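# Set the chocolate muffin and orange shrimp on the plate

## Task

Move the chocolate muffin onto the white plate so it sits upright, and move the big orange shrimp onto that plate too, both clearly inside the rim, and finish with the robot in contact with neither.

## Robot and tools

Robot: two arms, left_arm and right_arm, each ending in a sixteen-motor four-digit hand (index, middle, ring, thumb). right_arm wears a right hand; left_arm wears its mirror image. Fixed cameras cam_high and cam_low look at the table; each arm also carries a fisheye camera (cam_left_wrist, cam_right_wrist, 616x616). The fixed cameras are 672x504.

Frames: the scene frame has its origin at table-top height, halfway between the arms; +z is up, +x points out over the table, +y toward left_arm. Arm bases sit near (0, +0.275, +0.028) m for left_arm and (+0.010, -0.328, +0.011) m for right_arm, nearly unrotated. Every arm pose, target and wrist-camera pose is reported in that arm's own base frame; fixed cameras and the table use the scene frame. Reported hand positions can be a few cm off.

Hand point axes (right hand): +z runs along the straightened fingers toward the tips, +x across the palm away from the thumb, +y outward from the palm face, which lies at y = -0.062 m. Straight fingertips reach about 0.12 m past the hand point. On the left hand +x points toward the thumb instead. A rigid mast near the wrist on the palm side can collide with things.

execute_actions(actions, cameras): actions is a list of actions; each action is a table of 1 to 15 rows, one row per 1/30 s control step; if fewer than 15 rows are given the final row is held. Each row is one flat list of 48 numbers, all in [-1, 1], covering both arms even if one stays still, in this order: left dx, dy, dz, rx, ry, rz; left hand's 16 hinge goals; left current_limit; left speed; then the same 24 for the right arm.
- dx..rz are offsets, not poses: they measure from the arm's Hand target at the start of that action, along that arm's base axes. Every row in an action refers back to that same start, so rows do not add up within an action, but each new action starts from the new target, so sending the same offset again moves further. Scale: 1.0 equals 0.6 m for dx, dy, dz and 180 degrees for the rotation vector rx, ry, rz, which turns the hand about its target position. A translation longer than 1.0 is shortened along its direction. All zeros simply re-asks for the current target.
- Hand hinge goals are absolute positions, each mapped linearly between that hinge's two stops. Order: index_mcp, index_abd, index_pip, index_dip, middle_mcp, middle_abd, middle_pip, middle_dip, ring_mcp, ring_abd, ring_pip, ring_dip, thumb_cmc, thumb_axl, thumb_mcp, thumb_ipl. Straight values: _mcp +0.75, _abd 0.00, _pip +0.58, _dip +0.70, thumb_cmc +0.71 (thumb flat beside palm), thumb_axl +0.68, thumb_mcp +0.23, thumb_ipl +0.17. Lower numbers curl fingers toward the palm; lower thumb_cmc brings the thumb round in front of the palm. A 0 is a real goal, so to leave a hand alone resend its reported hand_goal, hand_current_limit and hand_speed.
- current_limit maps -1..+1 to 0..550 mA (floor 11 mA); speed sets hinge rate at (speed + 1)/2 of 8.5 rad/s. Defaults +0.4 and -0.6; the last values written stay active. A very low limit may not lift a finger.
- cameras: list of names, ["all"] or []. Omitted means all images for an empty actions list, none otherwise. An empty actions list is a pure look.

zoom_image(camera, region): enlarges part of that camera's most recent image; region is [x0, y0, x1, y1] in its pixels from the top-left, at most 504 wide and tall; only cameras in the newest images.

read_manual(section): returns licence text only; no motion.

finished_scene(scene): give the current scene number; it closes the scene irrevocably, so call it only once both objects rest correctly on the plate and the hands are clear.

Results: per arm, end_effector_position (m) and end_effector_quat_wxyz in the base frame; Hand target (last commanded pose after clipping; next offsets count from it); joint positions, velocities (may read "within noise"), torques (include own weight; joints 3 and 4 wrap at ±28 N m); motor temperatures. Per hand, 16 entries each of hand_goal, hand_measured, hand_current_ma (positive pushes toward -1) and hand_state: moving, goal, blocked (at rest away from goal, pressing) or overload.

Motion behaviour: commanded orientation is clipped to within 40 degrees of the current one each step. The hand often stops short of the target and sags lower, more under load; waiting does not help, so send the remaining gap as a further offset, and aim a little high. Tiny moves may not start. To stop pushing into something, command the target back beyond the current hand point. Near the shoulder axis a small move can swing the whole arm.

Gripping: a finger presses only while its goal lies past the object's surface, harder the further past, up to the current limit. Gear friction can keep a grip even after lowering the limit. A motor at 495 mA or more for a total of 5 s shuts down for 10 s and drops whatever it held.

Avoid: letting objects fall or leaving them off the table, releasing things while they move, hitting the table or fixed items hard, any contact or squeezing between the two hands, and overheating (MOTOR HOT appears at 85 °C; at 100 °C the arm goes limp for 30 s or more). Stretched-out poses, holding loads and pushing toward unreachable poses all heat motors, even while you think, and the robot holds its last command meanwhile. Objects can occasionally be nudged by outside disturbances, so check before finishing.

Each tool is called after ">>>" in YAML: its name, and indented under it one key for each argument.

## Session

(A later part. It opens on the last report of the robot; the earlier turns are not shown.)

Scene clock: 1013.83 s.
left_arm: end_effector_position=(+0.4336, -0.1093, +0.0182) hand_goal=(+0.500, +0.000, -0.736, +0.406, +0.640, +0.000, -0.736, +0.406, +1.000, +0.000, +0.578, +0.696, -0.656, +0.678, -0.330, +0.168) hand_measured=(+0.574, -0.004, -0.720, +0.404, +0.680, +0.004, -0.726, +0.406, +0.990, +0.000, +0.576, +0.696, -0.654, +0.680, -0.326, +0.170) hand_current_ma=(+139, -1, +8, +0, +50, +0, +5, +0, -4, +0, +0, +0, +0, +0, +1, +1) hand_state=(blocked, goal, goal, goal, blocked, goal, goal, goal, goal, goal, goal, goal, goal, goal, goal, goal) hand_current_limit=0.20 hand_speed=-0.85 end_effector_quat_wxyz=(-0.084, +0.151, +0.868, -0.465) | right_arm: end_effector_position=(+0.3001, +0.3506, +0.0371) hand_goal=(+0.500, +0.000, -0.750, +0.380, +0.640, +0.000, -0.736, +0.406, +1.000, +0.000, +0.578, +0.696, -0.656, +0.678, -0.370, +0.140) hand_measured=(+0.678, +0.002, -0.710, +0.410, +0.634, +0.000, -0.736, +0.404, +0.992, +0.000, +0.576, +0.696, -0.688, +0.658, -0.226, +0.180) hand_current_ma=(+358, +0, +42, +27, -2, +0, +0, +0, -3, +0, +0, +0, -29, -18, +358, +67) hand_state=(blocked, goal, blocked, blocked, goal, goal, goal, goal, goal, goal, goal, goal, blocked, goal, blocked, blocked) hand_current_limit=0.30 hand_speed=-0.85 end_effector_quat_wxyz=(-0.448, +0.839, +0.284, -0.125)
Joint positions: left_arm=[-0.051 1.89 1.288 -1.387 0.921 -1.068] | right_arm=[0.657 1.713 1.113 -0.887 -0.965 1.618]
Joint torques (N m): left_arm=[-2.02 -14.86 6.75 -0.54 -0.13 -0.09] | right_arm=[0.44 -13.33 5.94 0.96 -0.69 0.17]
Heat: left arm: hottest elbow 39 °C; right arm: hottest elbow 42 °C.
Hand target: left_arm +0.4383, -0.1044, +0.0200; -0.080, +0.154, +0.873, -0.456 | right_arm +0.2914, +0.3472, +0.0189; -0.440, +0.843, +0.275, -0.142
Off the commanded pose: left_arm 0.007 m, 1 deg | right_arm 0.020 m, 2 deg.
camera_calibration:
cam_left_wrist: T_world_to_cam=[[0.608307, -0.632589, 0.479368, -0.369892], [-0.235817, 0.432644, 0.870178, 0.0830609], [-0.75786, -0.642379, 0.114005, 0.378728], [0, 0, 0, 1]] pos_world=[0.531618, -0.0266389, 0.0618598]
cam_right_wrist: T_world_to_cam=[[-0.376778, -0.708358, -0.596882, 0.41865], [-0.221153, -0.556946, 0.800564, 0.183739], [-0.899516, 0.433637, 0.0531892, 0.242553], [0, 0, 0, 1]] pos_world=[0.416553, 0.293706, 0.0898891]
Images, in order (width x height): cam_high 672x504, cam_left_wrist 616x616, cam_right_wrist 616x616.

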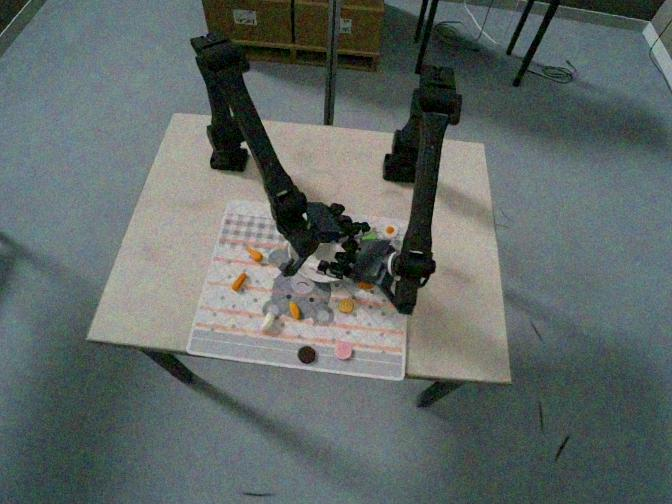

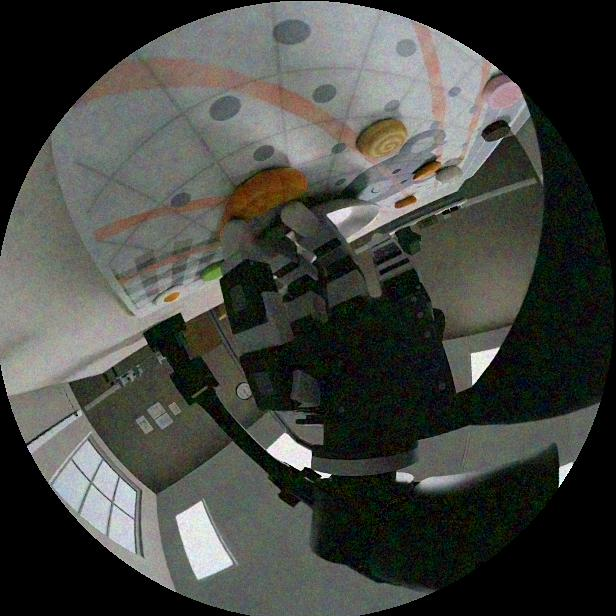

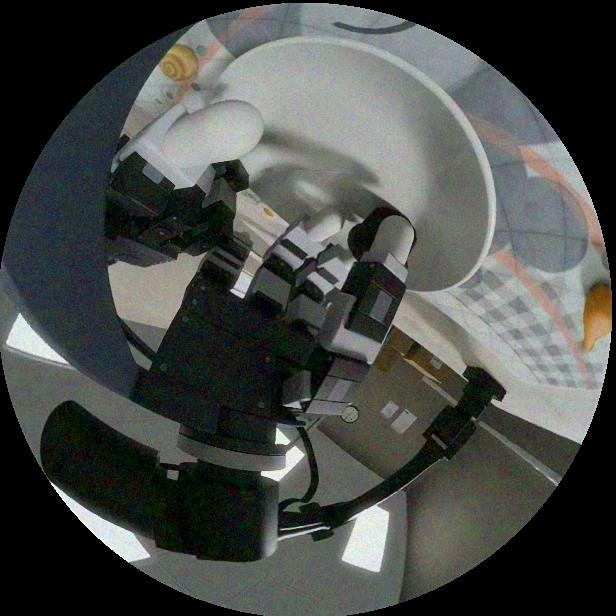

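>>> execute_actions:
  actions:
    - [[0,0,0,0,0,0,0.45,0,-0.745,0.39,0.60,0,-0.737,0.406,1,0,0.577,0.696,-0.657,0.677,-0.42,0.168,0.3,-0.85,0,0,-0.012,0,0,0,0.50,0,-0.75,0.38,0.64,0,-0.737,0.406,1,0,0.577,0.696,-0.657,0.677,-0.37,0.14,0.3,-0.85]]
  cameras: ["cam_left_wrist","cam_low"]

>>> zoom_image:
  camera: "cam_left_wrist"
  region: [120, 120, 360, 360]

>>> zoom_image:
  camera: "cam_low"
  region: [240, 140, 520, 300]

Scene clock: 1032.60 s.
left_arm: end_effector_position=(+0.4329, -0.1105, +0.0192) hand_goal=(+0.450, +0.000, -0.744, +0.390, +0.600, +0.000, -0.736, +0.406, +1.000, +0.000, +0.578, +0.696, -0.656, +0.678, -0.420, +0.168) hand_measured=(+0.532, -0.004, -0.720, +0.394, +0.646, +0.004, -0.726, +0.406, +0.990, +0.000, +0.576, +0.696, -0.654, +0.680, -0.414, +0.170) hand_current_ma=(+168, -1, +17, +1, +60, +1, +5, +0, -4, +0, +0, +0, +0, +0, +2, +1) hand_state=(blocked, goal, blocked, goal, blocked, goal, goal, goal, goal, goal, goal, goal, goal, goal, goal, goal) hand_current_limit=0.30 hand_speed=-0.85 end_effector_quat_wxyz=(-0.085, +0.149, +0.868, -0.467) | right_arm: end_effector_position=(+0.3008, +0.3511, +0.0352) hand_goal=(+0.500, +0.000, -0.750, +0.380, +0.640, +0.000, -0.736, +0.406, +1.000, +0.000, +0.578, +0.696, -0.656, +0.678, -0.370, +0.140) hand_measured=(+0.678, +0.002, -0.710, +0.410, +0.634, +0.000, -0.736, +0.404, +0.992, +0.000, +0.576, +0.696, -0.688, +0.658, -0.226, +0.180) hand_current_ma=(+357, +0, +42, +27, -2, +0, +0, +0, -3, +0, +0, +0, -29, -18, +357, +67) hand_state=(blocked, goal, blocked, blocked, goal, goal, goal, goal, goal, goal, goal, goal, blocked, goal, blocked, blocked) hand_current_limit=0.30 hand_speed=-0.85 end_effector_quat_wxyz=(-0.449, +0.838, +0.286, -0.121)
Joint positions: left_arm=[-0.053 1.889 1.288 -1.389 0.924 -1.072] | right_arm=[0.657 1.713 1.108 -0.873 -0.965 1.618]
Joint torques (N m): left_arm=[-2.02 -14.74 6.75 -0.49 -0.29 -0.04] | right_arm=[0.38 -12.57 5.83 1.11 -0.68 0.16]
Heat: left arm: hottest elbow 39 °C; right arm: hottest elbow 41 °C.
Hand target: left_arm +0.4382, -0.1045, +0.0199; -0.080, +0.154, +0.873, -0.456 | right_arm +0.2914, +0.3472, +0.0116; -0.440, +0.843, +0.275, -0.142
Off the commanded pose: left_arm 0.008 m, 2 deg | right_arm 0.026 m, 3 deg.
camera_calibration:
cam_left_wrist: T_world_to_cam=[[0.611515, -0.630385, 0.478188, -0.371741], [-0.233331, 0.433808, 0.870268, 0.0815947], [-0.756046, -0.643758, 0.118192, 0.376373], [0, 0, 0, 1]] pos_world=[0.530919, -0.0274433, 0.0622685]
Images, in order (width x height): cam_low 672x504, cam_left_wrist 616x616.

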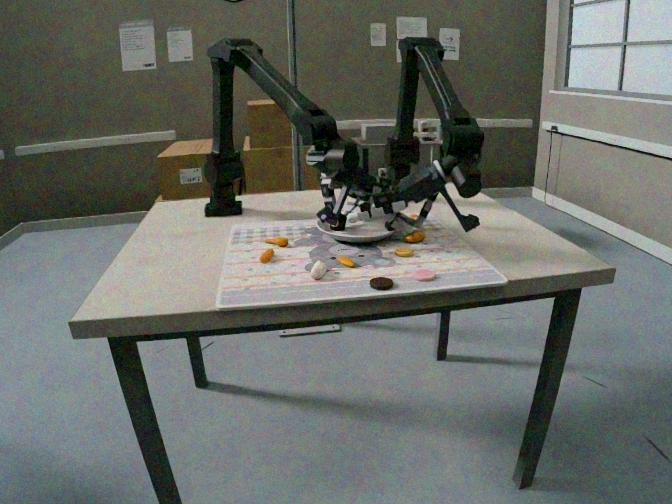

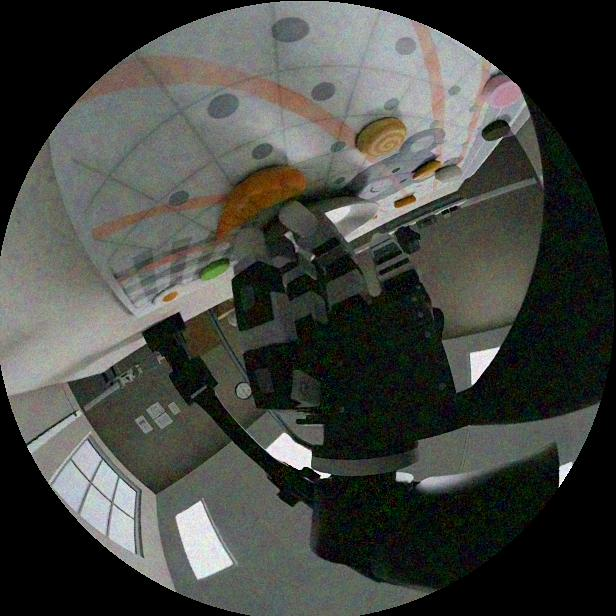

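Scaled by 2.100 from the camera's 616x616 image, which has a finer 880x880 frame.

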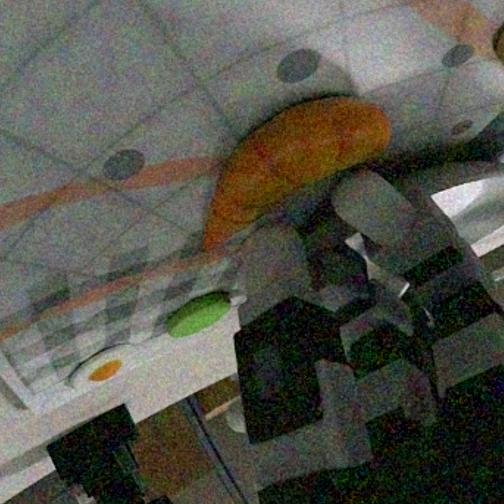

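Scaled by 1.800 from the camera's 672x504 image, which has a finer 960x720 frame.

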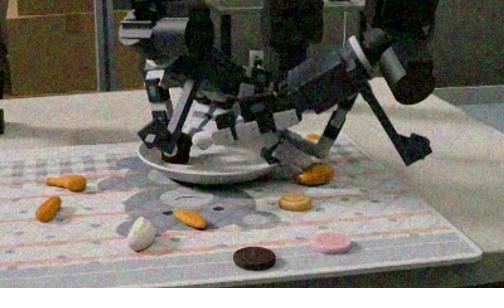

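>>> execute_actions:
  actions:
    - [[0,0,0,0,0,0,0.70,0,-0.737,0.406,0.75,0,-0.737,0.406,1,0,0.577,0.696,-0.657,0.677,-0.25,0.168,0.3,-0.75,0,0,0.008,0,0,0,0.62,0,-0.745,0.39,0.68,0,-0.737,0.406,1,0,0.577,0.696,-0.657,0.677,-0.28,0.15,0.3,-0.88]]
    - [[0.01,0,0.08,0,0,0,0.90,0,-0.737,0.406,0.90,0,-0.737,0.406,1,0,0.577,0.696,-0.657,0.677,-0.10,0.168,0.3,-0.75,0,0,0,0,0,0,0.70,0,-0.737,0.406,0.74,0,-0.737,0.406,1,0,0.577,0.696,-0.657,0.677,-0.21,0.168,0.2,-0.9]]
    - [[0.01,0,0.03,0,0,0,0.90,0,-0.737,0.406,0.90,0,-0.737,0.406,1,0,0.577,0.696,-0.657,0.677,-0.05,0.168,0.3,-0.75,0,0,0,0,0,0,0.77,0,-0.737,0.406,0.80,0,-0.737,0.406,1,0,0.577,0.696,-0.657,0.677,-0.16,0.168,0.2,-0.9]]
  cameras: ["cam_left_wrist","cam_right_wrist"]

>>> zoom_image:
  camera: "cam_left_wrist"
  region: [120, 100, 360, 340]

>>> zoom_image:
  camera: "cam_right_wrist"
  region: [280, 120, 520, 360]

Scene clock: 1054.77 s.
left_arm: end_effector_position=(+0.4379, -0.1011, +0.0686) hand_goal=(+0.900, +0.000, -0.736, +0.406, +0.900, +0.000, -0.736, +0.406, +1.000, +0.000, +0.578, +0.696, -0.656, +0.678, -0.050, +0.168) hand_measured=(+0.884, -0.002, -0.732, +0.404, +0.886, +0.004, -0.738, +0.404, +0.990, +0.000, +0.576, +0.696, -0.654, +0.680, -0.052, +0.170) hand_current_ma=(-9, +0, +1, +0, -8, +0, +0, +0, -4, +0, +0, +0, +0, +0, -1, +0) hand_state=(goal, goal, goal, goal, goal, goal, goal, goal, goal, goal, goal, goal, goal, goal, goal, goal) hand_current_limit=0.30 hand_speed=-0.75 end_effector_quat_wxyz=(-0.092, +0.150, +0.871, -0.458) | right_arm: end_effector_position=(+0.2984, +0.3499, +0.0306) hand_goal=(+0.770, +0.000, -0.736, +0.406, +0.800, +0.000, -0.736, +0.406, +1.000, +0.000, +0.578, +0.696, -0.656, +0.678, -0.160, +0.168) hand_measured=(+0.754, +0.002, -0.730, +0.410, +0.788, +0.000, -0.736, +0.404, +0.994, +0.000, +0.576, +0.696, -0.658, +0.676, -0.162, +0.170) hand_current_ma=(-9, +0, +1, +1, -7, +0, +0, +0, -2, +0, +0, +0, +0, +0, +0, +0) hand_state=(goal, goal, goal, goal, goal, goal, goal, goal, goal, goal, goal, goal, goal, goal, goal, goal) hand_current_limit=0.20 hand_speed=-0.90 end_effector_quat_wxyz=(-0.447, +0.839, +0.283, -0.127)
Joint positions: left_arm=[-0.041 1.84 1.365 -1.536 0.899 -1.056] | right_arm=[0.658 1.721 1.104 -0.873 -0.963 1.62]
Joint torques (N m): left_arm=[-2.84 -15.38 9.65 -1.31 0.88 -0.2] | right_arm=[0.32 -13.68 6.38 0.61 -0.74 0.15]
Heat: left arm: hottest elbow 39 °C; right arm: hottest elbow 40 °C.
Hand target: left_arm +0.4502, -0.1045, +0.0860; -0.080, +0.154, +0.873, -0.456 | right_arm +0.2915, +0.3473, +0.0165; -0.440, +0.843, +0.275, -0.142
Off the commanded pose: left_arm 0.022 m, 1 deg | right_arm 0.016 m, 2 deg.
camera_calibration:
cam_left_wrist: T_world_to_cam=[[0.610428, -0.643942, 0.461211, -0.392269], [-0.223901, 0.418252, 0.880303, 0.0292312], [-0.759767, -0.640628, 0.111134, 0.382757], [0, 0, 0, 1]] pos_world=[0.536803, -0.0196201, 0.112649]
cam_right_wrist: T_world_to_cam=[[-0.378077, -0.710713, -0.593249, 0.414717], [-0.219005, -0.553963, 0.80322, 0.186424], [-0.899497, 0.433603, 0.0537902, 0.241723], [0, 0, 0, 1]] pos_world=[0.415052, 0.293205, 0.0832887]
Images, in order (width x height): cam_left_wrist 616x616, cam_right_wrist 616x616.

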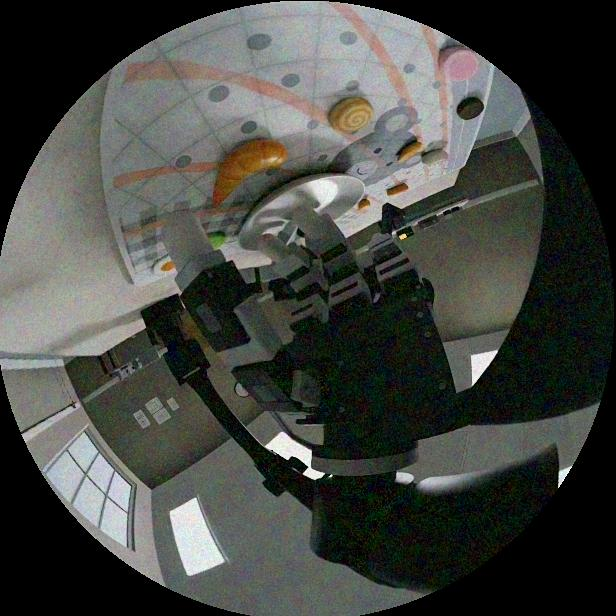

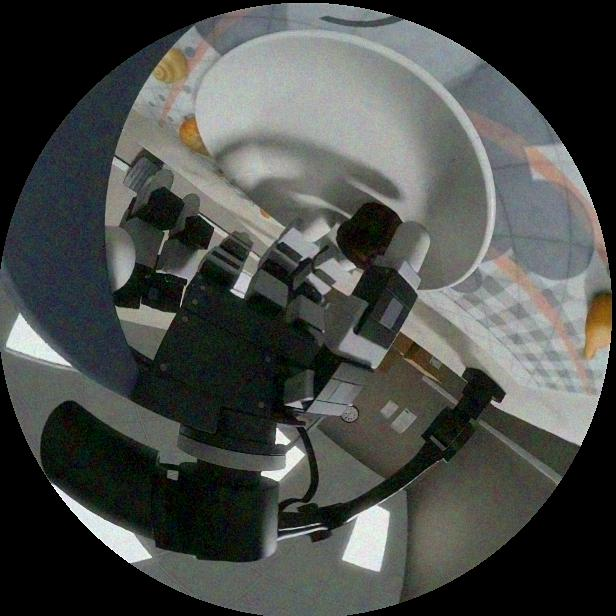

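Scaled by 2.100 from the camera's 616x616 image, which has a finer 880x880 frame.

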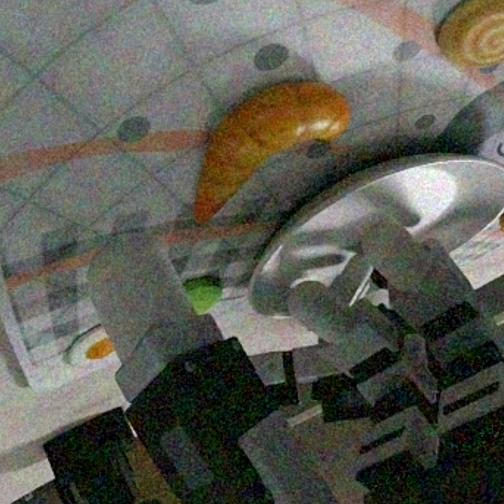

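Scaled by 2.100 from the camera's 616x616 image, which has a finer 880x880 frame.

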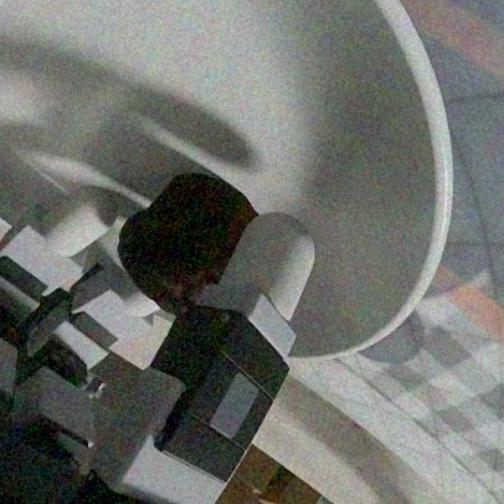

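>>> execute_actions:
  actions:
    - [[0,0,0,0,0,0.055,0.60,0,-0.737,0.406,0.92,0,-0.737,0.406,1,0,0.577,0.696,-0.657,0.677,-0.03,0.168,0.3,-0.7,0,0,0,0,0,0,0.86,0,-0.737,0.406,0.86,0,-0.737,0.406,1,0,0.577,0.696,-0.657,0.677,-0.09,0.168,0.2,-0.85]]
    - [[-0.005,-0.035,0,0,0,0.056,0.60,0,-0.737,0.406,0.92,0,-0.737,0.406,1,0,0.577,0.696,-0.657,0.677,-0.03,0.168,0.3,-0.7,0.01,0.01,0.1,0,0,0,0.88,0,-0.737,0.406,0.88,0,-0.737,0.406,1,0,0.577,0.696,-0.657,0.677,-0.09,0.168,0.2,-0.8]]
    - [[0,0,0,0,0,0,0.60,0,-0.737,0.406,0.92,0,-0.737,0.406,1,0,0.577,0.696,-0.657,0.677,-0.03,0.168,0.3,-0.7,0,-0.05,0.12,0,0,0,0.88,0,-0.737,0.406,0.88,0,-0.737,0.406,1,0,0.577,0.696,-0.657,0.677,-0.09,0.168,0.2,-0.8]]
    - [[0,0,0,0,0,0,0.60,0,-0.737,0.406,0.92,0,-0.737,0.406,1,0,0.577,0.696,-0.657,0.677,-0.03,0.168,0.3,-0.7,-0.03,-0.2,0,0,0,-0.06,0.88,0,-0.737,0.406,0.88,0,-0.737,0.406,1,0,0.577,0.696,-0.657,0.677,-0.09,0.168,0.2,-0.8]]
  cameras: ["all"]

>>> zoom_image:
  camera: "cam_left_wrist"
  region: [120, 100, 360, 340]

>>> zoom_image:
  camera: "cam_high"
  region: [260, 190, 440, 325]

Scene clock: 1184.90 s.
left_arm: end_effector_position=(+0.4430, -0.1214, +0.0729) hand_goal=(+0.600, +0.000, -0.736, +0.406, +0.920, +0.000, -0.736, +0.406, +1.000, +0.000, +0.578, +0.696, -0.656, +0.678, -0.030, +0.168) hand_measured=(+0.598, -0.002, -0.732, +0.404, +0.906, +0.002, -0.738, +0.404, +0.990, +0.000, +0.576, +0.696, -0.654, +0.680, -0.032, +0.170) hand_current_ma=(+0, +0, +1, +0, -8, +0, +0, +0, -4, +0, +0, +0, +0, +0, -1, +0) hand_state=(goal, goal, goal, goal, goal, goal, goal, goal, goal, goal, goal, goal, goal, goal, goal, goal) hand_current_limit=0.30 hand_speed=-0.70 end_effector_quat_wxyz=(-0.014, -0.007, +0.887, -0.462) | right_arm: end_effector_position=(+0.2812, +0.2061, +0.1515) hand_goal=(+0.880, +0.000, -0.736, +0.406, +0.880, +0.000, -0.736, +0.406, +1.000, +0.000, +0.578, +0.696, -0.656, +0.678, -0.090, +0.168) hand_measured=(+0.868, +0.000, -0.732, +0.410, +0.870, +0.000, -0.736, +0.404, +0.992, +0.000, +0.576, +0.696, -0.656, +0.676, -0.092, +0.170) hand_current_ma=(-7, +0, +0, +1, -5, +0, +0, +0, -3, +0, +0, +0, +0, +0, +0, +0) hand_state=(goal, goal, goal, goal, goal, goal, goal, goal, goal, goal, goal, goal, goal, goal, goal, goal) hand_current_limit=0.20 hand_speed=-0.80 end_effector_quat_wxyz=(-0.451, +0.866, +0.196, -0.095)
Joint positions: left_arm=[-0.058 1.687 1.185 -1.019 0.96 -1.67] | right_arm=[0.369 1.356 1.036 -1.338 -0.955 1.449]
Joint torques (N m): left_arm=[-2.96 -15.03 7.65 0.58 0.88 -0.17] | right_arm=[-0.67 -10.34 7.46 -0.28 -0.94 -0.04]
Heat: left arm: hottest elbow 41 °C; right arm: hottest elbow 39 °C.
Hand target: left_arm +0.4472, -0.1254, +0.0859; +0.000, +0.000, +0.887, -0.463 | right_arm +0.2795, +0.2033, +0.1485; -0.451, +0.865, +0.194, -0.100
Off the commanded pose: left_arm 0.014 m, 2 deg | right_arm 0.005 m, 1 deg.
camera_calibration:
cam_left_wrist: T_world_to_cam=[[0.79824, -0.400433, 0.449962, -0.463264], [-0.346536, 0.305712, 0.886822, 0.0753225], [-0.492672, -0.863825, 0.105267, 0.22817], [0, 0, 0, 1]] pos_world=[0.508311, -0.0114341, 0.117634]
cam_right_wrist: T_world_to_cam=[[-0.519068, -0.636888, -0.570037, 0.398702], [-0.302152, -0.487131, 0.819395, 0.0131131], [-0.799545, 0.597559, 0.0604171, 0.219227], [0, 0, 0, 1]] pos_world=[0.386198, 0.129315, 0.203285]

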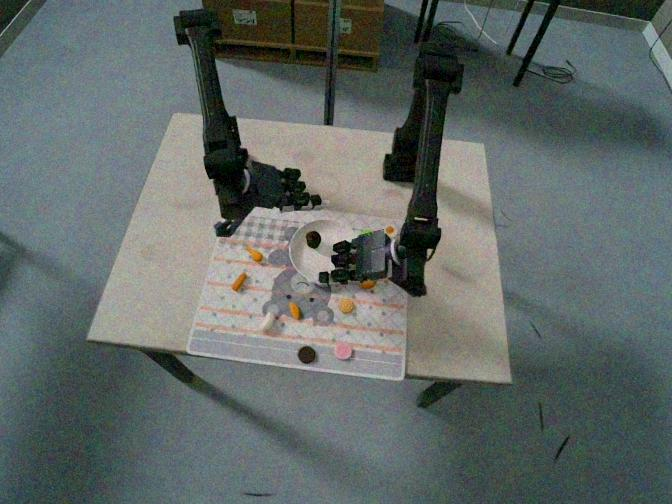

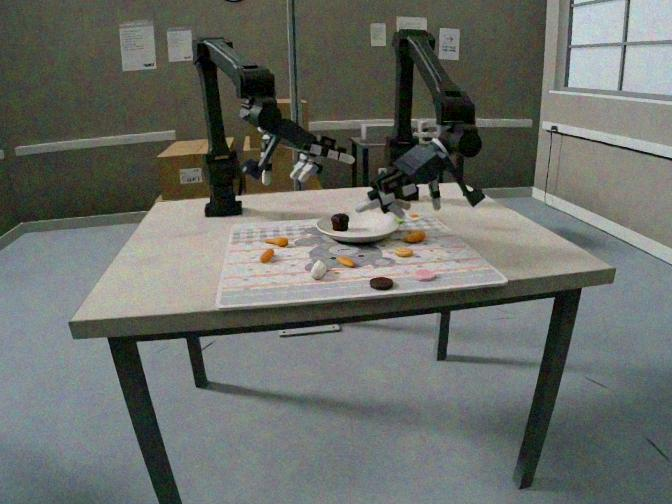

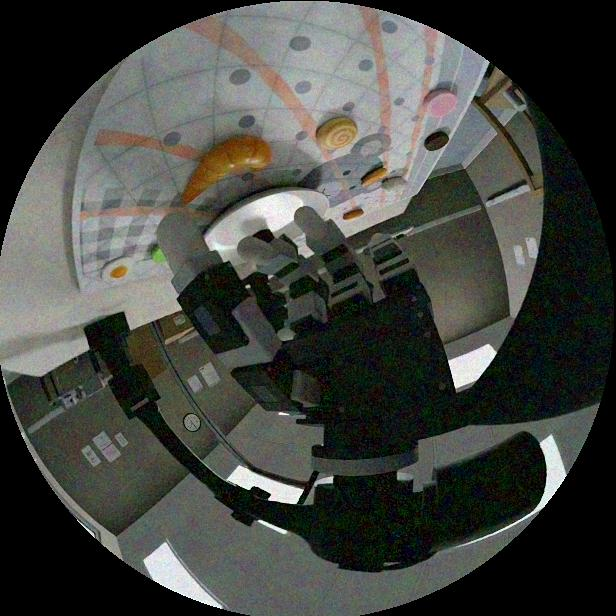

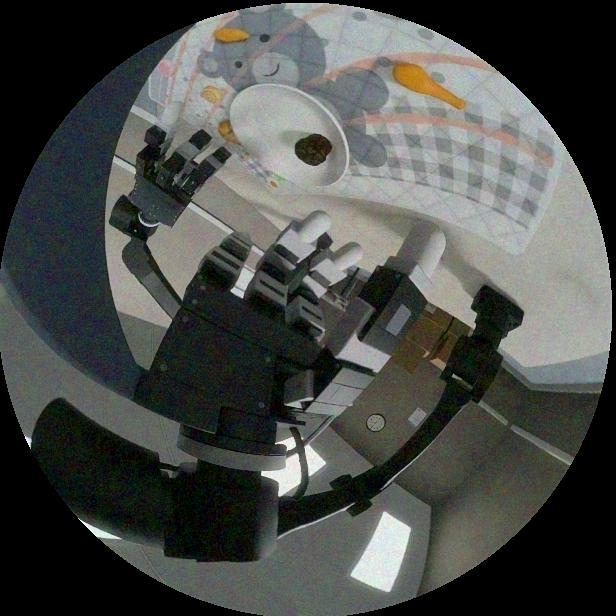

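Scaled by 2.100 from the camera's 616x616 image, which has a finer 880x880 frame.

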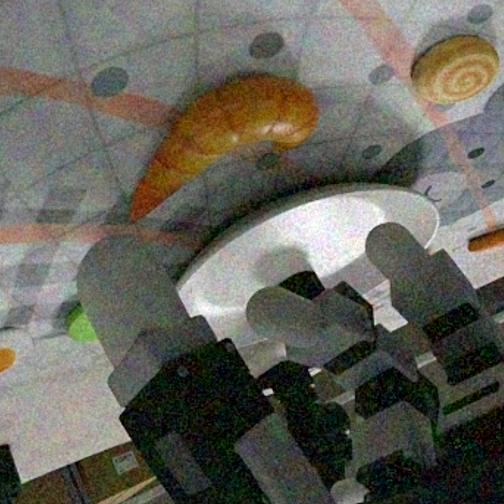

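Scaled by 2.800 from the camera's 672x504 image, which has a finer 960x720 frame.

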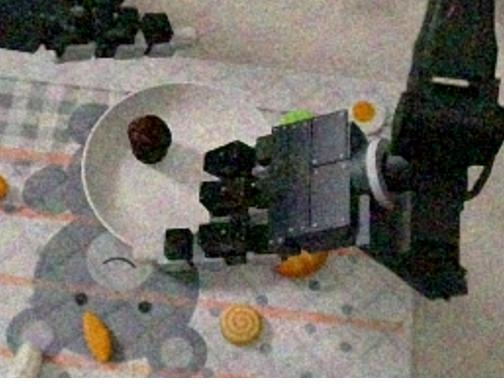

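>>> execute_actions:
  actions:
    - [[-0.004,-0.0135,-0.07,0,0,0,0.60,0,-0.737,0.406,0.92,0,-0.737,0.406,1,0,0.577,0.696,-0.657,0.677,-0.03,0.168,0.3,-0.7,0,-0.2,0,0,0,0,0.88,0,-0.737,0.406,0.88,0,-0.737,0.406,1,0,0.577,0.696,-0.657,0.677,-0.09,0.168,0.2,-0.8]]
    - [[0,0,-0.0525,0,0,0,0.60,0,-0.737,0.406,0.92,0,-0.737,0.406,1,0,0.577,0.696,-0.657,0.677,-0.03,0.168,0.3,-0.7,0,0,0,0,0,0,0.88,0,-0.737,0.406,0.88,0,-0.737,0.406,1,0,0.577,0.696,-0.657,0.677,-0.09,0.168,0.2,-0.8]]
  cameras: ["cam_left_wrist"]

>>> zoom_image:
  camera: "cam_left_wrist"
  region: [120, 120, 360, 360]

Scene clock: 1213.33 s.
left_arm: end_effector_position=(+0.4439, -0.1318, +0.0221) hand_goal=(+0.600, +0.000, -0.736, +0.406, +0.920, +0.000, -0.736, +0.406, +1.000, +0.000, +0.578, +0.696, -0.656, +0.678, -0.030, +0.168) hand_measured=(+0.586, -0.002, -0.770, +0.392, +0.906, +0.002, -0.738, +0.404, +0.990, +0.000, +0.576, +0.696, -0.654, +0.680, -0.032, +0.170) hand_current_ma=(-9, +0, -35, -8, -7, +0, +0, +0, -4, +0, +0, +0, +0, +0, -1, +0) hand_state=(goal, goal, blocked, goal, goal, goal, goal, goal, goal, goal, goal, goal, goal, goal, goal, goal) hand_current_limit=0.30 hand_speed=-0.70 end_effector_quat_wxyz=(+0.002, -0.002, +0.885, -0.466) | right_arm: end_effector_position=(+0.2748, +0.0859, +0.1483) hand_goal=(+0.880, +0.000, -0.736, +0.406, +0.880, +0.000, -0.736, +0.406, +1.000, +0.000, +0.578, +0.696, -0.656, +0.678, -0.090, +0.168) hand_measured=(+0.868, +0.000, -0.732, +0.410, +0.870, +0.000, -0.736, +0.404, +0.992, +0.000, +0.576, +0.696, -0.658, +0.676, -0.092, +0.170) hand_current_ma=(-5, +0, +0, +1, -4, +0, +0, +0, -3, +0, +0, +0, +0, +0, +0, +0) hand_state=(goal, goal, goal, goal, goal, goal, goal, goal, goal, goal, goal, goal, goal, goal, goal, goal) hand_current_limit=0.20 hand_speed=-0.80 end_effector_quat_wxyz=(-0.439, +0.875, +0.188, -0.081)
Joint positions: left_arm=[-0.078 1.74 1.098 -0.809 0.964 -1.716] | right_arm=[0.041 1.331 0.994 -1.665 -0.848 0.991]
Joint torques (N m): left_arm=[-2.78 -12.45 6.54 0.98 0.59 -0.03] | right_arm=[-0.73 -8 8.36 -1.07 -0.57 -0.06]
Heat: left arm: hottest elbow 41 °C; right arm: hottest elbow 39 °C.
Hand target: left_arm +0.4447, -0.1337, +0.0125; +0.000, +0.000, +0.887, -0.463 | right_arm +0.2794, +0.0833, +0.1485; -0.451, +0.865, +0.194, -0.100
Off the commanded pose: left_arm 0.010 m, 1 deg | right_arm 0.005 m, 3 deg.
joint sent to its limit (right arm) — joint 4 (wrist pitch), lower limit. The joint targets are off in orientation, not in position.
camera_calibration:
cam_left_wrist: T_world_to_cam=[[0.786026, -0.391459, 0.478459, -0.439335], [-0.376552, 0.310634, 0.872763, 0.138099], [-0.490276, -0.866179, 0.0967619, 0.223781], [0, 0, 0, 1]] pos_world=[0.507045, -0.0210453, 0.0680226]
Images, in order (width x height): cam_left_wrist 616x616.

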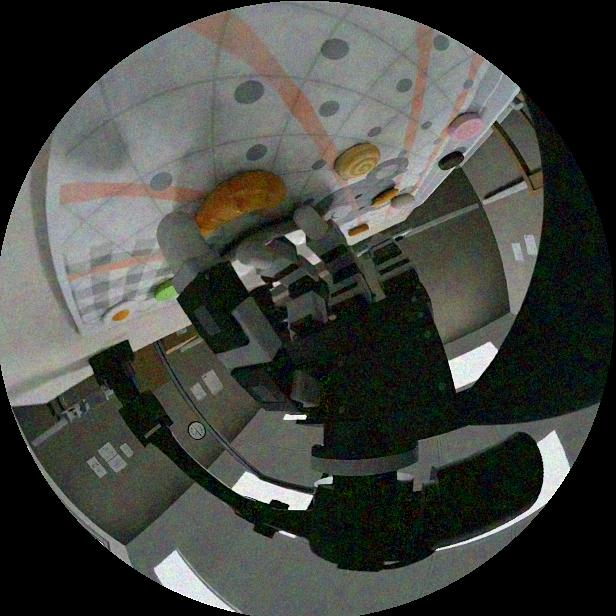

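Scaled by 2.100 from the camera's 616x616 image, which has a finer 880x880 frame.

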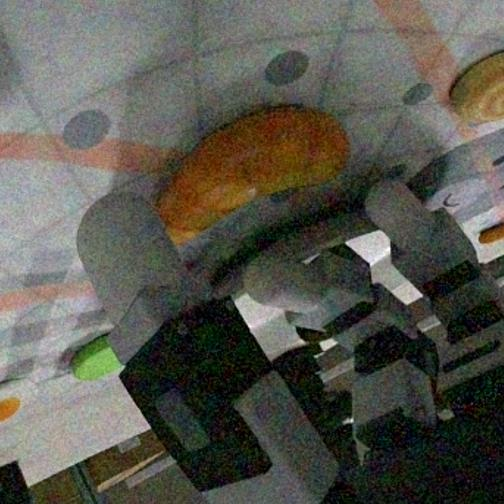

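>>> execute_actions:
  actions:
    - [[0,0.01,0.14,0,0,0,0.75,0,-0.737,0.406,0.92,0,-0.737,0.406,1,0,0.577,0.696,-0.657,0.677,-0.03,0.168,0.3,-0.7,0,0,0,0,0,0,0.80,0,-0.737,0.406,0.80,0,-0.737,0.406,1,0,0.577,0.696,-0.657,0.677,-0.10,0.168,0.3,-0.8]]
    - [[0.05,0.2,0.1,0,0,0,0.85,0,-0.737,0.406,0.92,0,-0.737,0.406,1,0,0.577,0.696,-0.657,0.677,-0.03,0.168,0.3,-0.7,0.03,0.2,0.0,0,0,0,0.80,0,-0.737,0.406,0.80,0,-0.737,0.406,1,0,0.577,0.696,-0.657,0.677,-0.10,0.168,0.3,-0.8]]
    - [[0.05,0.25,0.05,0,0,0,0.85,0,-0.737,0.406,0.92,0,-0.737,0.406,1,0,0.577,0.696,-0.657,0.677,-0.03,0.168,0.3,-0.7,0.06,0.28,0.0,0,0,0,0.80,0,-0.737,0.406,0.80,0,-0.737,0.406,1,0,0.577,0.696,-0.657,0.677,-0.10,0.168,0.3,-0.8]]
    - [[0.02,0.1,0,0,0,0,0.85,0,-0.737,0.406,0.92,0,-0.737,0.406,1,0,0.577,0.696,-0.657,0.677,-0.03,0.168,0.3,-0.7,0.06,0.3,-0.03,0,0,0,0.80,0,-0.737,0.406,0.80,0,-0.737,0.406,1,0,0.577,0.696,-0.657,0.677,-0.10,0.168,0.3,-0.8]]
  cameras: ["cam_right_wrist","cam_high"]

>>> zoom_image:
  camera: "cam_right_wrist"
  region: [300, 20, 460, 180]

Scene clock: 1284.83 s.
left_arm: end_effector_position=(+0.5015, +0.1970, +0.1700) hand_goal=(+0.850, +0.000, -0.736, +0.406, +0.920, +0.000, -0.736, +0.406, +1.000, +0.000, +0.578, +0.696, -0.656, +0.678, -0.030, +0.168) hand_measured=(+0.840, -0.002, -0.736, +0.404, +0.910, +0.002, -0.736, +0.404, +0.990, +0.000, +0.576, +0.696, -0.656, +0.680, -0.032, +0.170) hand_current_ma=(-5, +0, +0, +0, -5, +0, +0, +0, -4, +0, +0, +0, +0, +0, +0, +0) hand_state=(goal, goal, goal, goal, goal, goal, goal, goal, goal, goal, goal, goal, goal, goal, goal, goal) hand_current_limit=0.30 hand_speed=-0.70 end_effector_quat_wxyz=(+0.085, -0.066, +0.910, -0.400) | right_arm: end_effector_position=(+0.3593, +0.5358, +0.1217) hand_goal=(+0.800, +0.000, -0.736, +0.406, +0.800, +0.000, -0.736, +0.406, +1.000, +0.000, +0.578, +0.696, -0.656, +0.678, -0.100, +0.168) hand_measured=(+0.792, +0.000, -0.734, +0.410, +0.794, +0.000, -0.736, +0.404, +0.990, +0.000, +0.576, +0.696, -0.656, +0.678, -0.100, +0.170) hand_current_ma=(-3, +0, +0, +1, -2, +0, +0, +0, -4, +0, +0, +0, +0, +0, +0, +0) hand_state=(goal, goal, goal, goal, goal, goal, goal, goal, goal, goal, goal, goal, goal, goal, goal, goal) hand_current_limit=0.30 hand_speed=-0.80 end_effector_quat_wxyz=(-0.443, +0.858, +0.232, -0.117)
Joint positions: left_arm=[0.501 1.873 1.743 -1.68 0.817 -1.11] | right_arm=[0.834 1.969 1.723 -0.917 -0.886 2.073]
Joint torques (N m): left_arm=[-2.73 -16.15 11.75 -0.68 0.76 0.13] | right_arm=[-0.03 -19.84 13.07 0.59 -0.65 0.14]
Heat: left arm: hottest elbow 39 °C; right arm: hottest elbow 42 °C.
Hand target: left_arm +0.5168, +0.2024, +0.1866; +0.000, +0.000, +0.887, -0.462 | right_arm +0.3695, +0.5512, +0.1305; -0.451, +0.865, +0.194, -0.100
Off the commanded pose: left_arm 0.023 m, 15 deg | right_arm 0.020 m, 5 deg.
joint sent to its limit (left arm) — joint 4 (wrist pitch), lower limit. The joint targets are off in orientation, not in position.
joint sent to its limit (right arm) — joint 6 (wrist roll), upper limit. The joint targets are off in orientation, not in position.
camera_calibration:
cam_right_wrist: T_world_to_cam=[[-0.464217, -0.684612, -0.561969, 0.637051], [-0.256758, -0.503217, 0.825135, 0.213211], [-0.84769, 0.527332, 0.0578223, 0.141615], [0, 0, 0, 1]] pos_world=[0.47052, 0.468746, 0.173886]
Images, in order (width x height): cam_high 672x504, cam_right_wrist 616x616.

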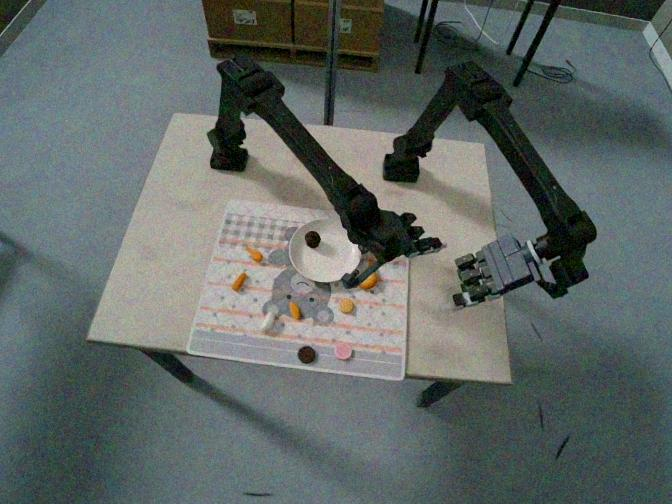

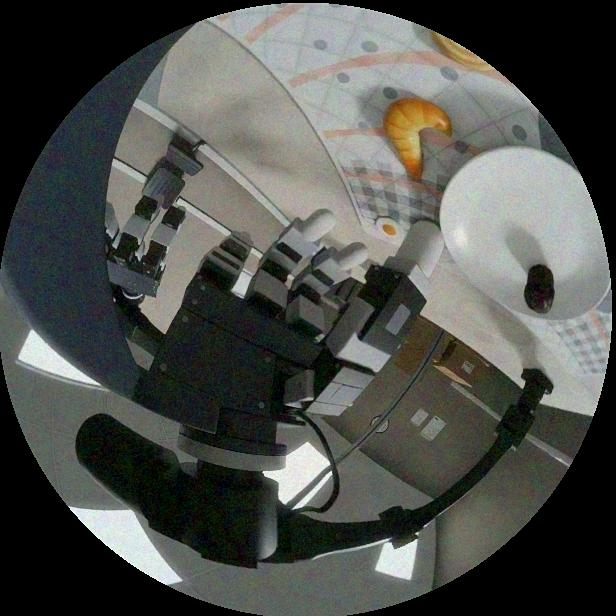

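Scaled by 3.150 from the camera's 616x616 image, which has a finer 880x880 frame.

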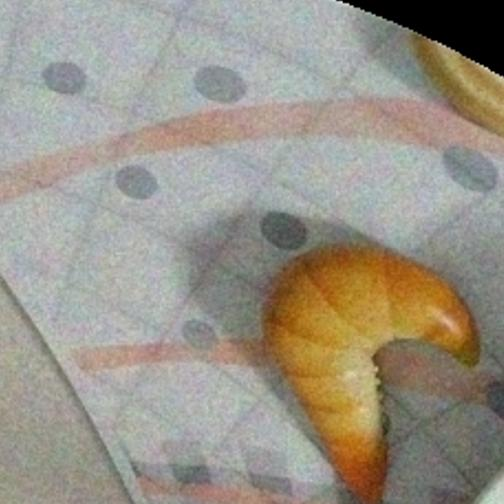

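>>> execute_actions:
  actions:
    - [[0,0,0,0,0,0,0.85,0,-0.737,0.406,0.92,0,-0.737,0.406,1,0,0.577,0.696,-0.657,0.677,-0.03,0.168,0.3,-0.7,-0.024,-0.012,-0.08,0,0,0,0.80,0,-0.737,0.406,0.80,0,-0.737,0.406,1,0,0.577,0.696,-0.657,0.677,-0.14,0.168,0.3,-0.8]]
    - [[0,0,0,0,0,0,0.85,0,-0.737,0.406,0.92,0,-0.737,0.406,1,0,0.577,0.696,-0.657,0.677,-0.03,0.168,0.3,-0.7,0,0,-0.10,0,0,0,0.80,0,-0.737,0.406,0.80,0,-0.737,0.406,1,0,0.577,0.696,-0.657,0.677,-0.14,0.168,0.3,-0.8]]
  cameras: ["cam_right_wrist"]

>>> zoom_image:
  camera: "cam_right_wrist"
  region: [280, 80, 520, 320]

Scene clock: 1334.60 s.
left_arm: end_effector_position=(+0.5015, +0.1970, +0.1700) hand_goal=(+0.850, +0.000, -0.736, +0.406, +0.920, +0.000, -0.736, +0.406, +1.000, +0.000, +0.578, +0.696, -0.656, +0.678, -0.030, +0.168) hand_measured=(+0.840, -0.002, -0.736, +0.404, +0.910, +0.002, -0.736, +0.404, +0.990, +0.000, +0.576, +0.696, -0.656, +0.680, -0.032, +0.170) hand_current_ma=(-5, +0, +0, +0, -5, +0, +0, +0, -4, +0, +0, +0, +0, +0, +0, +0) hand_state=(goal, goal, goal, goal, goal, goal, goal, goal, goal, goal, goal, goal, goal, goal, goal, goal) hand_current_limit=0.30 hand_speed=-0.70 end_effector_quat_wxyz=(+0.085, -0.065, +0.910, -0.400) | right_arm: end_effector_position=(+0.3593, +0.5417, +0.0353) hand_goal=(+0.800, +0.000, -0.736, +0.406, +0.800, +0.000, -0.736, +0.406, +1.000, +0.000, +0.578, +0.696, -0.656, +0.678, -0.140, +0.168) hand_measured=(+0.792, +0.000, -0.734, +0.410, +0.794, +0.000, -0.736, +0.404, +0.990, +0.000, +0.576, +0.696, -0.656, +0.678, -0.138, +0.170) hand_current_ma=(-3, +0, +0, +1, -2, +0, +0, +0, -4, +0, +0, +0, +0, +0, +0, +0) hand_state=(goal, goal, goal, goal, goal, goal, goal, goal, goal, goal, goal, goal, goal, goal, goal, goal) hand_current_limit=0.30 hand_speed=-0.80 end_effector_quat_wxyz=(-0.444, +0.857, +0.238, -0.109)
Joint positions: left_arm=[0.501 1.873 1.743 -1.68 0.817 -1.11] | right_arm=[0.842 2.049 1.611 -0.707 -0.878 2.074]
Joint torques (N m): left_arm=[-2.67 -16.15 11.78 -0.65 0.75 0.12] | right_arm=[0.32 -20.42 8.16 1.58 -0.75 0.15]
Heat: left arm: hottest elbow 42 °C; right arm: hottest elbow 47 °C.
Hand target: left_arm +0.5168, +0.2025, +0.1866; +0.000, +0.001, +0.887, -0.462 | right_arm +0.3551, +0.5440, +0.0225; -0.451, +0.865, +0.194, -0.100
Off the commanded pose: left_arm 0.023 m, 15 deg | right_arm 0.014 m, 5 deg.
joint sent to its limit (left arm) — joint 4 (wrist pitch), lower limit. The joint targets are off in orientation, not in position.
joint sent to its limit (right arm) — joint 6 (wrist roll), upper limit. The joint targets are off in orientation, not in position.
camera_calibration:
cam_right_wrist: T_world_to_cam=[[-0.451743, -0.681565, -0.575671, 0.586849], [-0.268763, -0.511321, 0.816283, 0.296601], [-0.850703, 0.523469, 0.0478063, 0.147064], [0, 0, 0, 1]] pos_world=[0.469928, 0.474651, 0.0886913]
Images, in order (width x height): cam_right_wrist 616x616.

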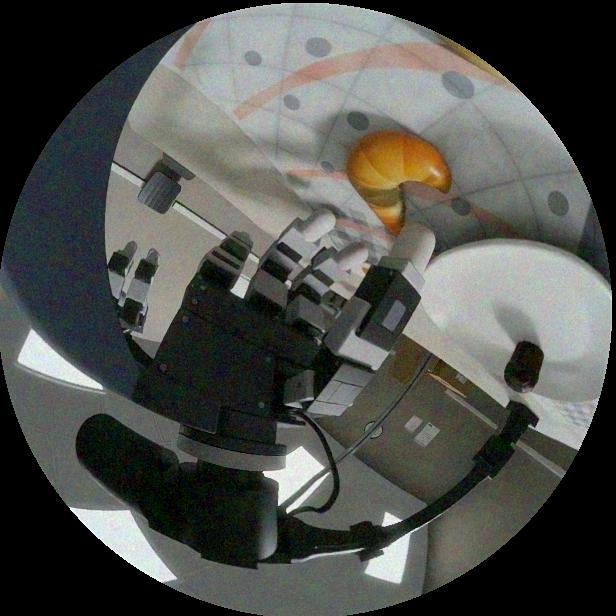

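Scaled by 2.100 from the camera's 616x616 image, which has a finer 880x880 frame.

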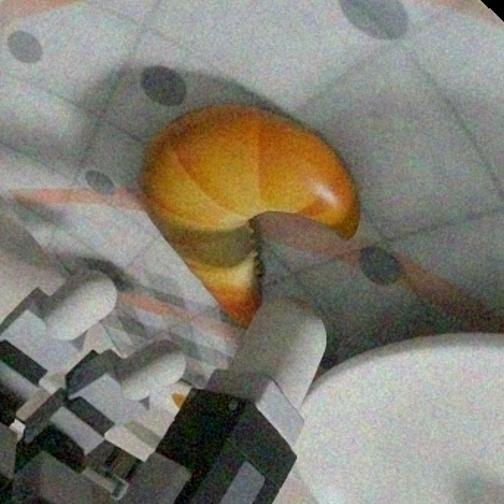

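>>> execute_actions:
  actions:
    - [[0,0,0,0,0,0,0.85,0,-0.737,0.406,0.92,0,-0.737,0.406,1,0,0.577,0.696,-0.657,0.677,-0.03,0.168,0.3,-0.7,0,0.002,-0.049,0,0,0,0.78,0,-0.737,0.406,0.78,0,-0.737,0.406,1,0,0.577,0.696,-0.657,0.677,-0.14,0.168,0.3,-0.8]]
    - [[0,0,0,0,0,0,0.85,0,-0.737,0.406,0.92,0,-0.737,0.406,1,0,0.577,0.696,-0.657,0.677,-0.03,0.168,0.3,-0.7,0,0,0,0,0,0,0.72,0,-0.737,0.406,0.70,0,-0.737,0.406,1,0,0.577,0.696,-0.657,0.677,-0.14,0.168,0.2,-0.8]]
  cameras: ["cam_right_wrist"]

>>> zoom_image:
  camera: "cam_right_wrist"
  region: [280, 120, 520, 360]

Scene clock: 1367.07 s.
left_arm: end_effector_position=(+0.5015, +0.1970, +0.1700) hand_goal=(+0.850, +0.000, -0.736, +0.406, +0.920, +0.000, -0.736, +0.406, +1.000, +0.000, +0.578, +0.696, -0.656, +0.678, -0.030, +0.168) hand_measured=(+0.840, -0.002, -0.736, +0.404, +0.910, +0.002, -0.736, +0.404, +0.990, +0.000, +0.576, +0.696, -0.656, +0.680, -0.032, +0.170) hand_current_ma=(-5, +0, +0, +0, -5, +0, +0, +0, -4, +0, +0, +0, +0, +0, +0, +0) hand_state=(goal, goal, goal, goal, goal, goal, goal, goal, goal, goal, goal, goal, goal, goal, goal, goal) hand_current_limit=0.30 hand_speed=-0.70 end_effector_quat_wxyz=(+0.085, -0.065, +0.910, -0.400) | right_arm: end_effector_position=(+0.3629, +0.5472, +0.0185) hand_goal=(+0.720, +0.000, -0.736, +0.406, +0.700, +0.000, -0.736, +0.406, +1.000, +0.000, +0.578, +0.696, -0.656, +0.678, -0.140, +0.168) hand_measured=(+0.718, +0.000, -0.734, +0.410, +0.698, +0.000, -0.736, +0.404, +0.990, +0.000, +0.576, +0.696, -0.656, +0.678, -0.138, +0.170) hand_current_ma=(-1, +0, +0, +1, +0, +0, +0, +0, -4, +0, +0, +0, +0, +0, +0, +0) hand_state=(goal, goal, goal, goal, goal, goal, goal, goal, goal, goal, goal, goal, goal, goal, goal, goal) hand_current_limit=0.20 hand_speed=-0.80 end_effector_quat_wxyz=(-0.449, +0.854, +0.243, -0.101)
Joint positions: left_arm=[0.501 1.873 1.743 -1.68 0.817 -1.11] | right_arm=[0.844 2.073 1.6 -0.649 -0.878 2.074]
Joint torques (N m): left_arm=[-2.61 -16.09 11.82 -0.66 0.75 0.13] | right_arm=[0.21 -19.78 7.32 1.65 -0.65 0.14]
Heat: left arm: hottest elbow 43 °C; right arm: hottest elbow 44 °C.
Hand target: left_arm +0.5168, +0.2025, +0.1866; +0.000, +0.001, +0.887, -0.462 | right_arm +0.3551, +0.5452, -0.0071; -0.451, +0.865, +0.194, -0.100
Off the commanded pose: left_arm 0.023 m, 15 deg | right_arm 0.027 m, 6 deg.
joint sent to its limit (left arm) — joint 4 (wrist pitch), lower limit. The joint targets are off in orientation, not in position.
joint sent to its limit (right arm) — joint 6 (wrist roll), upper limit. The joint targets are off in orientation, not in position.
camera_calibration:
cam_right_wrist: T_world_to_cam=[[-0.441879, -0.672451, -0.593761, 0.574392], [-0.280108, -0.525366, 0.803449, 0.326091], [-0.852222, 0.521344, 0.0437891, 0.149823], [0, 0, 0, 1]] pos_world=[0.472834, 0.479459, 0.0724937]
Images, in order (width x height): cam_right_wrist 616x616.

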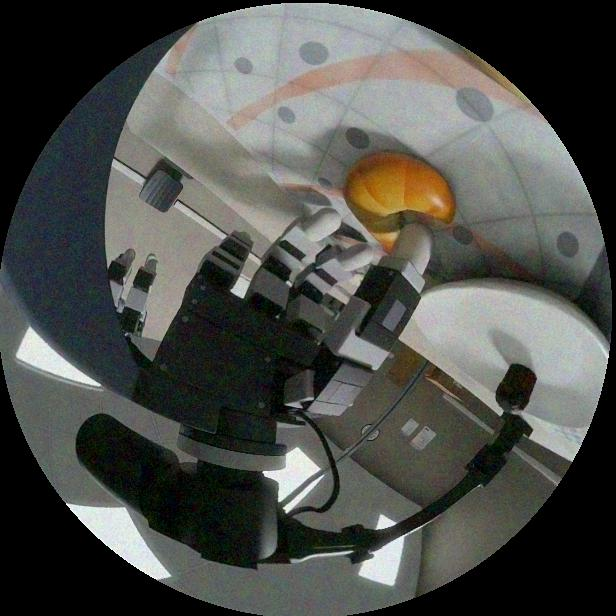

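Scaled by 2.100 from the camera's 616x616 image, which has a finer 880x880 frame.

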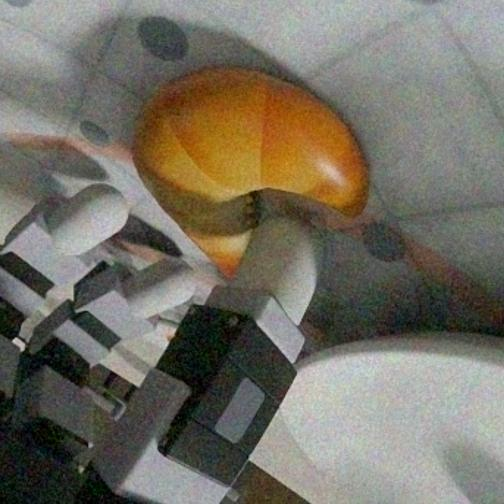

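>>> execute_actions:
  actions:
    - [[0,0,0,0,0,0,0.85,0,-0.737,0.406,0.92,0,-0.737,0.406,1,0,0.577,0.696,-0.657,0.677,-0.03,0.168,0.3,-0.7,-0.003,-0.002,-0.01,0,0,0,0.62,0,-0.737,0.406,0.60,0,-0.737,0.406,1,0,0.577,0.696,-0.657,0.677,-0.18,0.168,0.2,-0.85]]
    - [[0,0,0,0,0,0,0.85,0,-0.737,0.406,0.92,0,-0.737,0.406,1,0,0.577,0.696,-0.657,0.677,-0.03,0.168,0.3,-0.7,0,0,0,0,0,0,0.55,0,-0.737,0.406,0.52,0,-0.737,0.406,1,0,0.577,0.696,-0.657,0.677,-0.23,0.168,0.2,-0.85]]
  cameras: ["cam_right_wrist"]

>>> zoom_image:
  camera: "cam_right_wrist"
  region: [280, 120, 520, 360]

Scene clock: 1381.17 s.
left_arm: end_effector_position=(+0.5015, +0.1970, +0.1700) hand_goal=(+0.850, +0.000, -0.736, +0.406, +0.920, +0.000, -0.736, +0.406, +1.000, +0.000, +0.578, +0.696, -0.656, +0.678, -0.030, +0.168) hand_measured=(+0.840, -0.002, -0.736, +0.404, +0.910, +0.002, -0.736, +0.404, +0.990, +0.000, +0.576, +0.696, -0.656, +0.680, -0.032, +0.170) hand_current_ma=(-5, +0, +0, +0, -5, +0, +0, +0, -4, +0, +0, +0, +0, +0, +0, +0) hand_state=(goal, goal, goal, goal, goal, goal, goal, goal, goal, goal, goal, goal, goal, goal, goal, goal) hand_current_limit=0.30 hand_speed=-0.70 end_effector_quat_wxyz=(+0.085, -0.065, +0.910, -0.400) | right_arm: end_effector_position=(+0.3622, +0.5471, +0.0151) hand_goal=(+0.550, +0.000, -0.736, +0.406, +0.520, +0.000, -0.736, +0.406, +1.000, +0.000, +0.578, +0.696, -0.656, +0.678, -0.230, +0.168) hand_measured=(+0.552, +0.000, -0.734, +0.410, +0.518, +0.000, -0.736, +0.404, +0.990, +0.000, +0.576, +0.696, -0.656, +0.678, -0.216, +0.170) hand_current_ma=(+0, +0, +0, +1, +0, +0, +0, +0, -4, +0, +0, +0, +0, +0, +11, +0) hand_state=(goal, goal, goal, goal, goal, goal, goal, goal, goal, goal, goal, goal, goal, goal, goal, goal) hand_current_limit=0.20 hand_speed=-0.85 end_effector_quat_wxyz=(-0.450, +0.853, +0.244, -0.099)
Joint positions: left_arm=[0.501 1.873 1.743 -1.68 0.817 -1.11] | right_arm=[0.845 2.073 1.59 -0.634 -0.878 2.074]
Joint torques (N m): left_arm=[-2.67 -16.15 11.81 -0.68 0.75 0.13] | right_arm=[0.38 -19.6 7.12 1.68 -0.62 0.13]
Heat: left arm: hottest elbow 44 °C; right arm: hottest elbow 43 °C.
Hand target: left_arm +0.5168, +0.2025, +0.1866; +0.000, +0.001, +0.887, -0.462 | right_arm +0.3532, +0.5441, -0.0131; -0.451, +0.865, +0.194, -0.100
Off the commanded pose: left_arm 0.023 m, 15 deg | right_arm 0.030 m, 6 deg.
joint sent to its limit (left arm) — joint 4 (wrist pitch), lower limit. The joint targets are off in orientation, not in position.
joint sent to its limit (right arm) — joint 6 (wrist roll), upper limit. The joint targets are off in orientation, not in position.
camera_calibration:
cam_right_wrist: T_world_to_cam=[[-0.439763, -0.670564, -0.597455, 0.570255], [-0.282241, -0.528345, 0.800744, 0.331008], [-0.852613, 0.520764, 0.0430863, 0.149815], [0, 0, 0, 1]] pos_world=[0.471935, 0.47926, 0.0691941]
Images, in order (width x height): cam_right_wrist 616x616.

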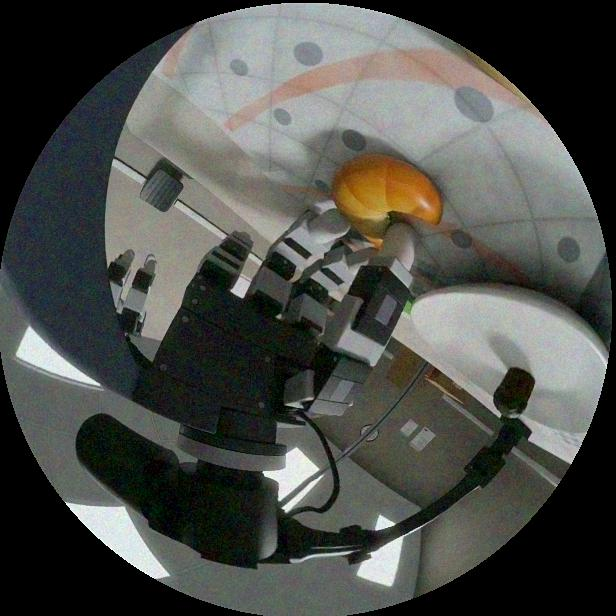

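Scaled by 2.100 from the camera's 616x616 image, which has a finer 880x880 frame.

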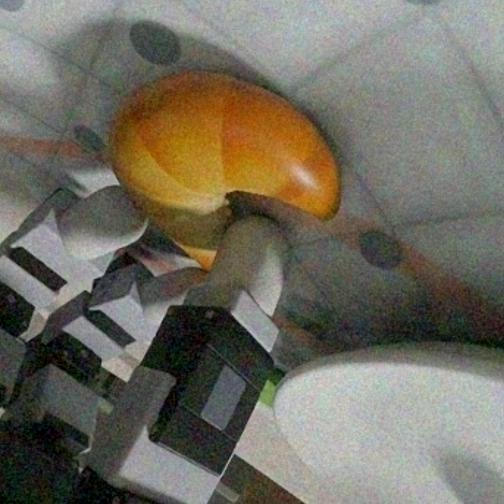

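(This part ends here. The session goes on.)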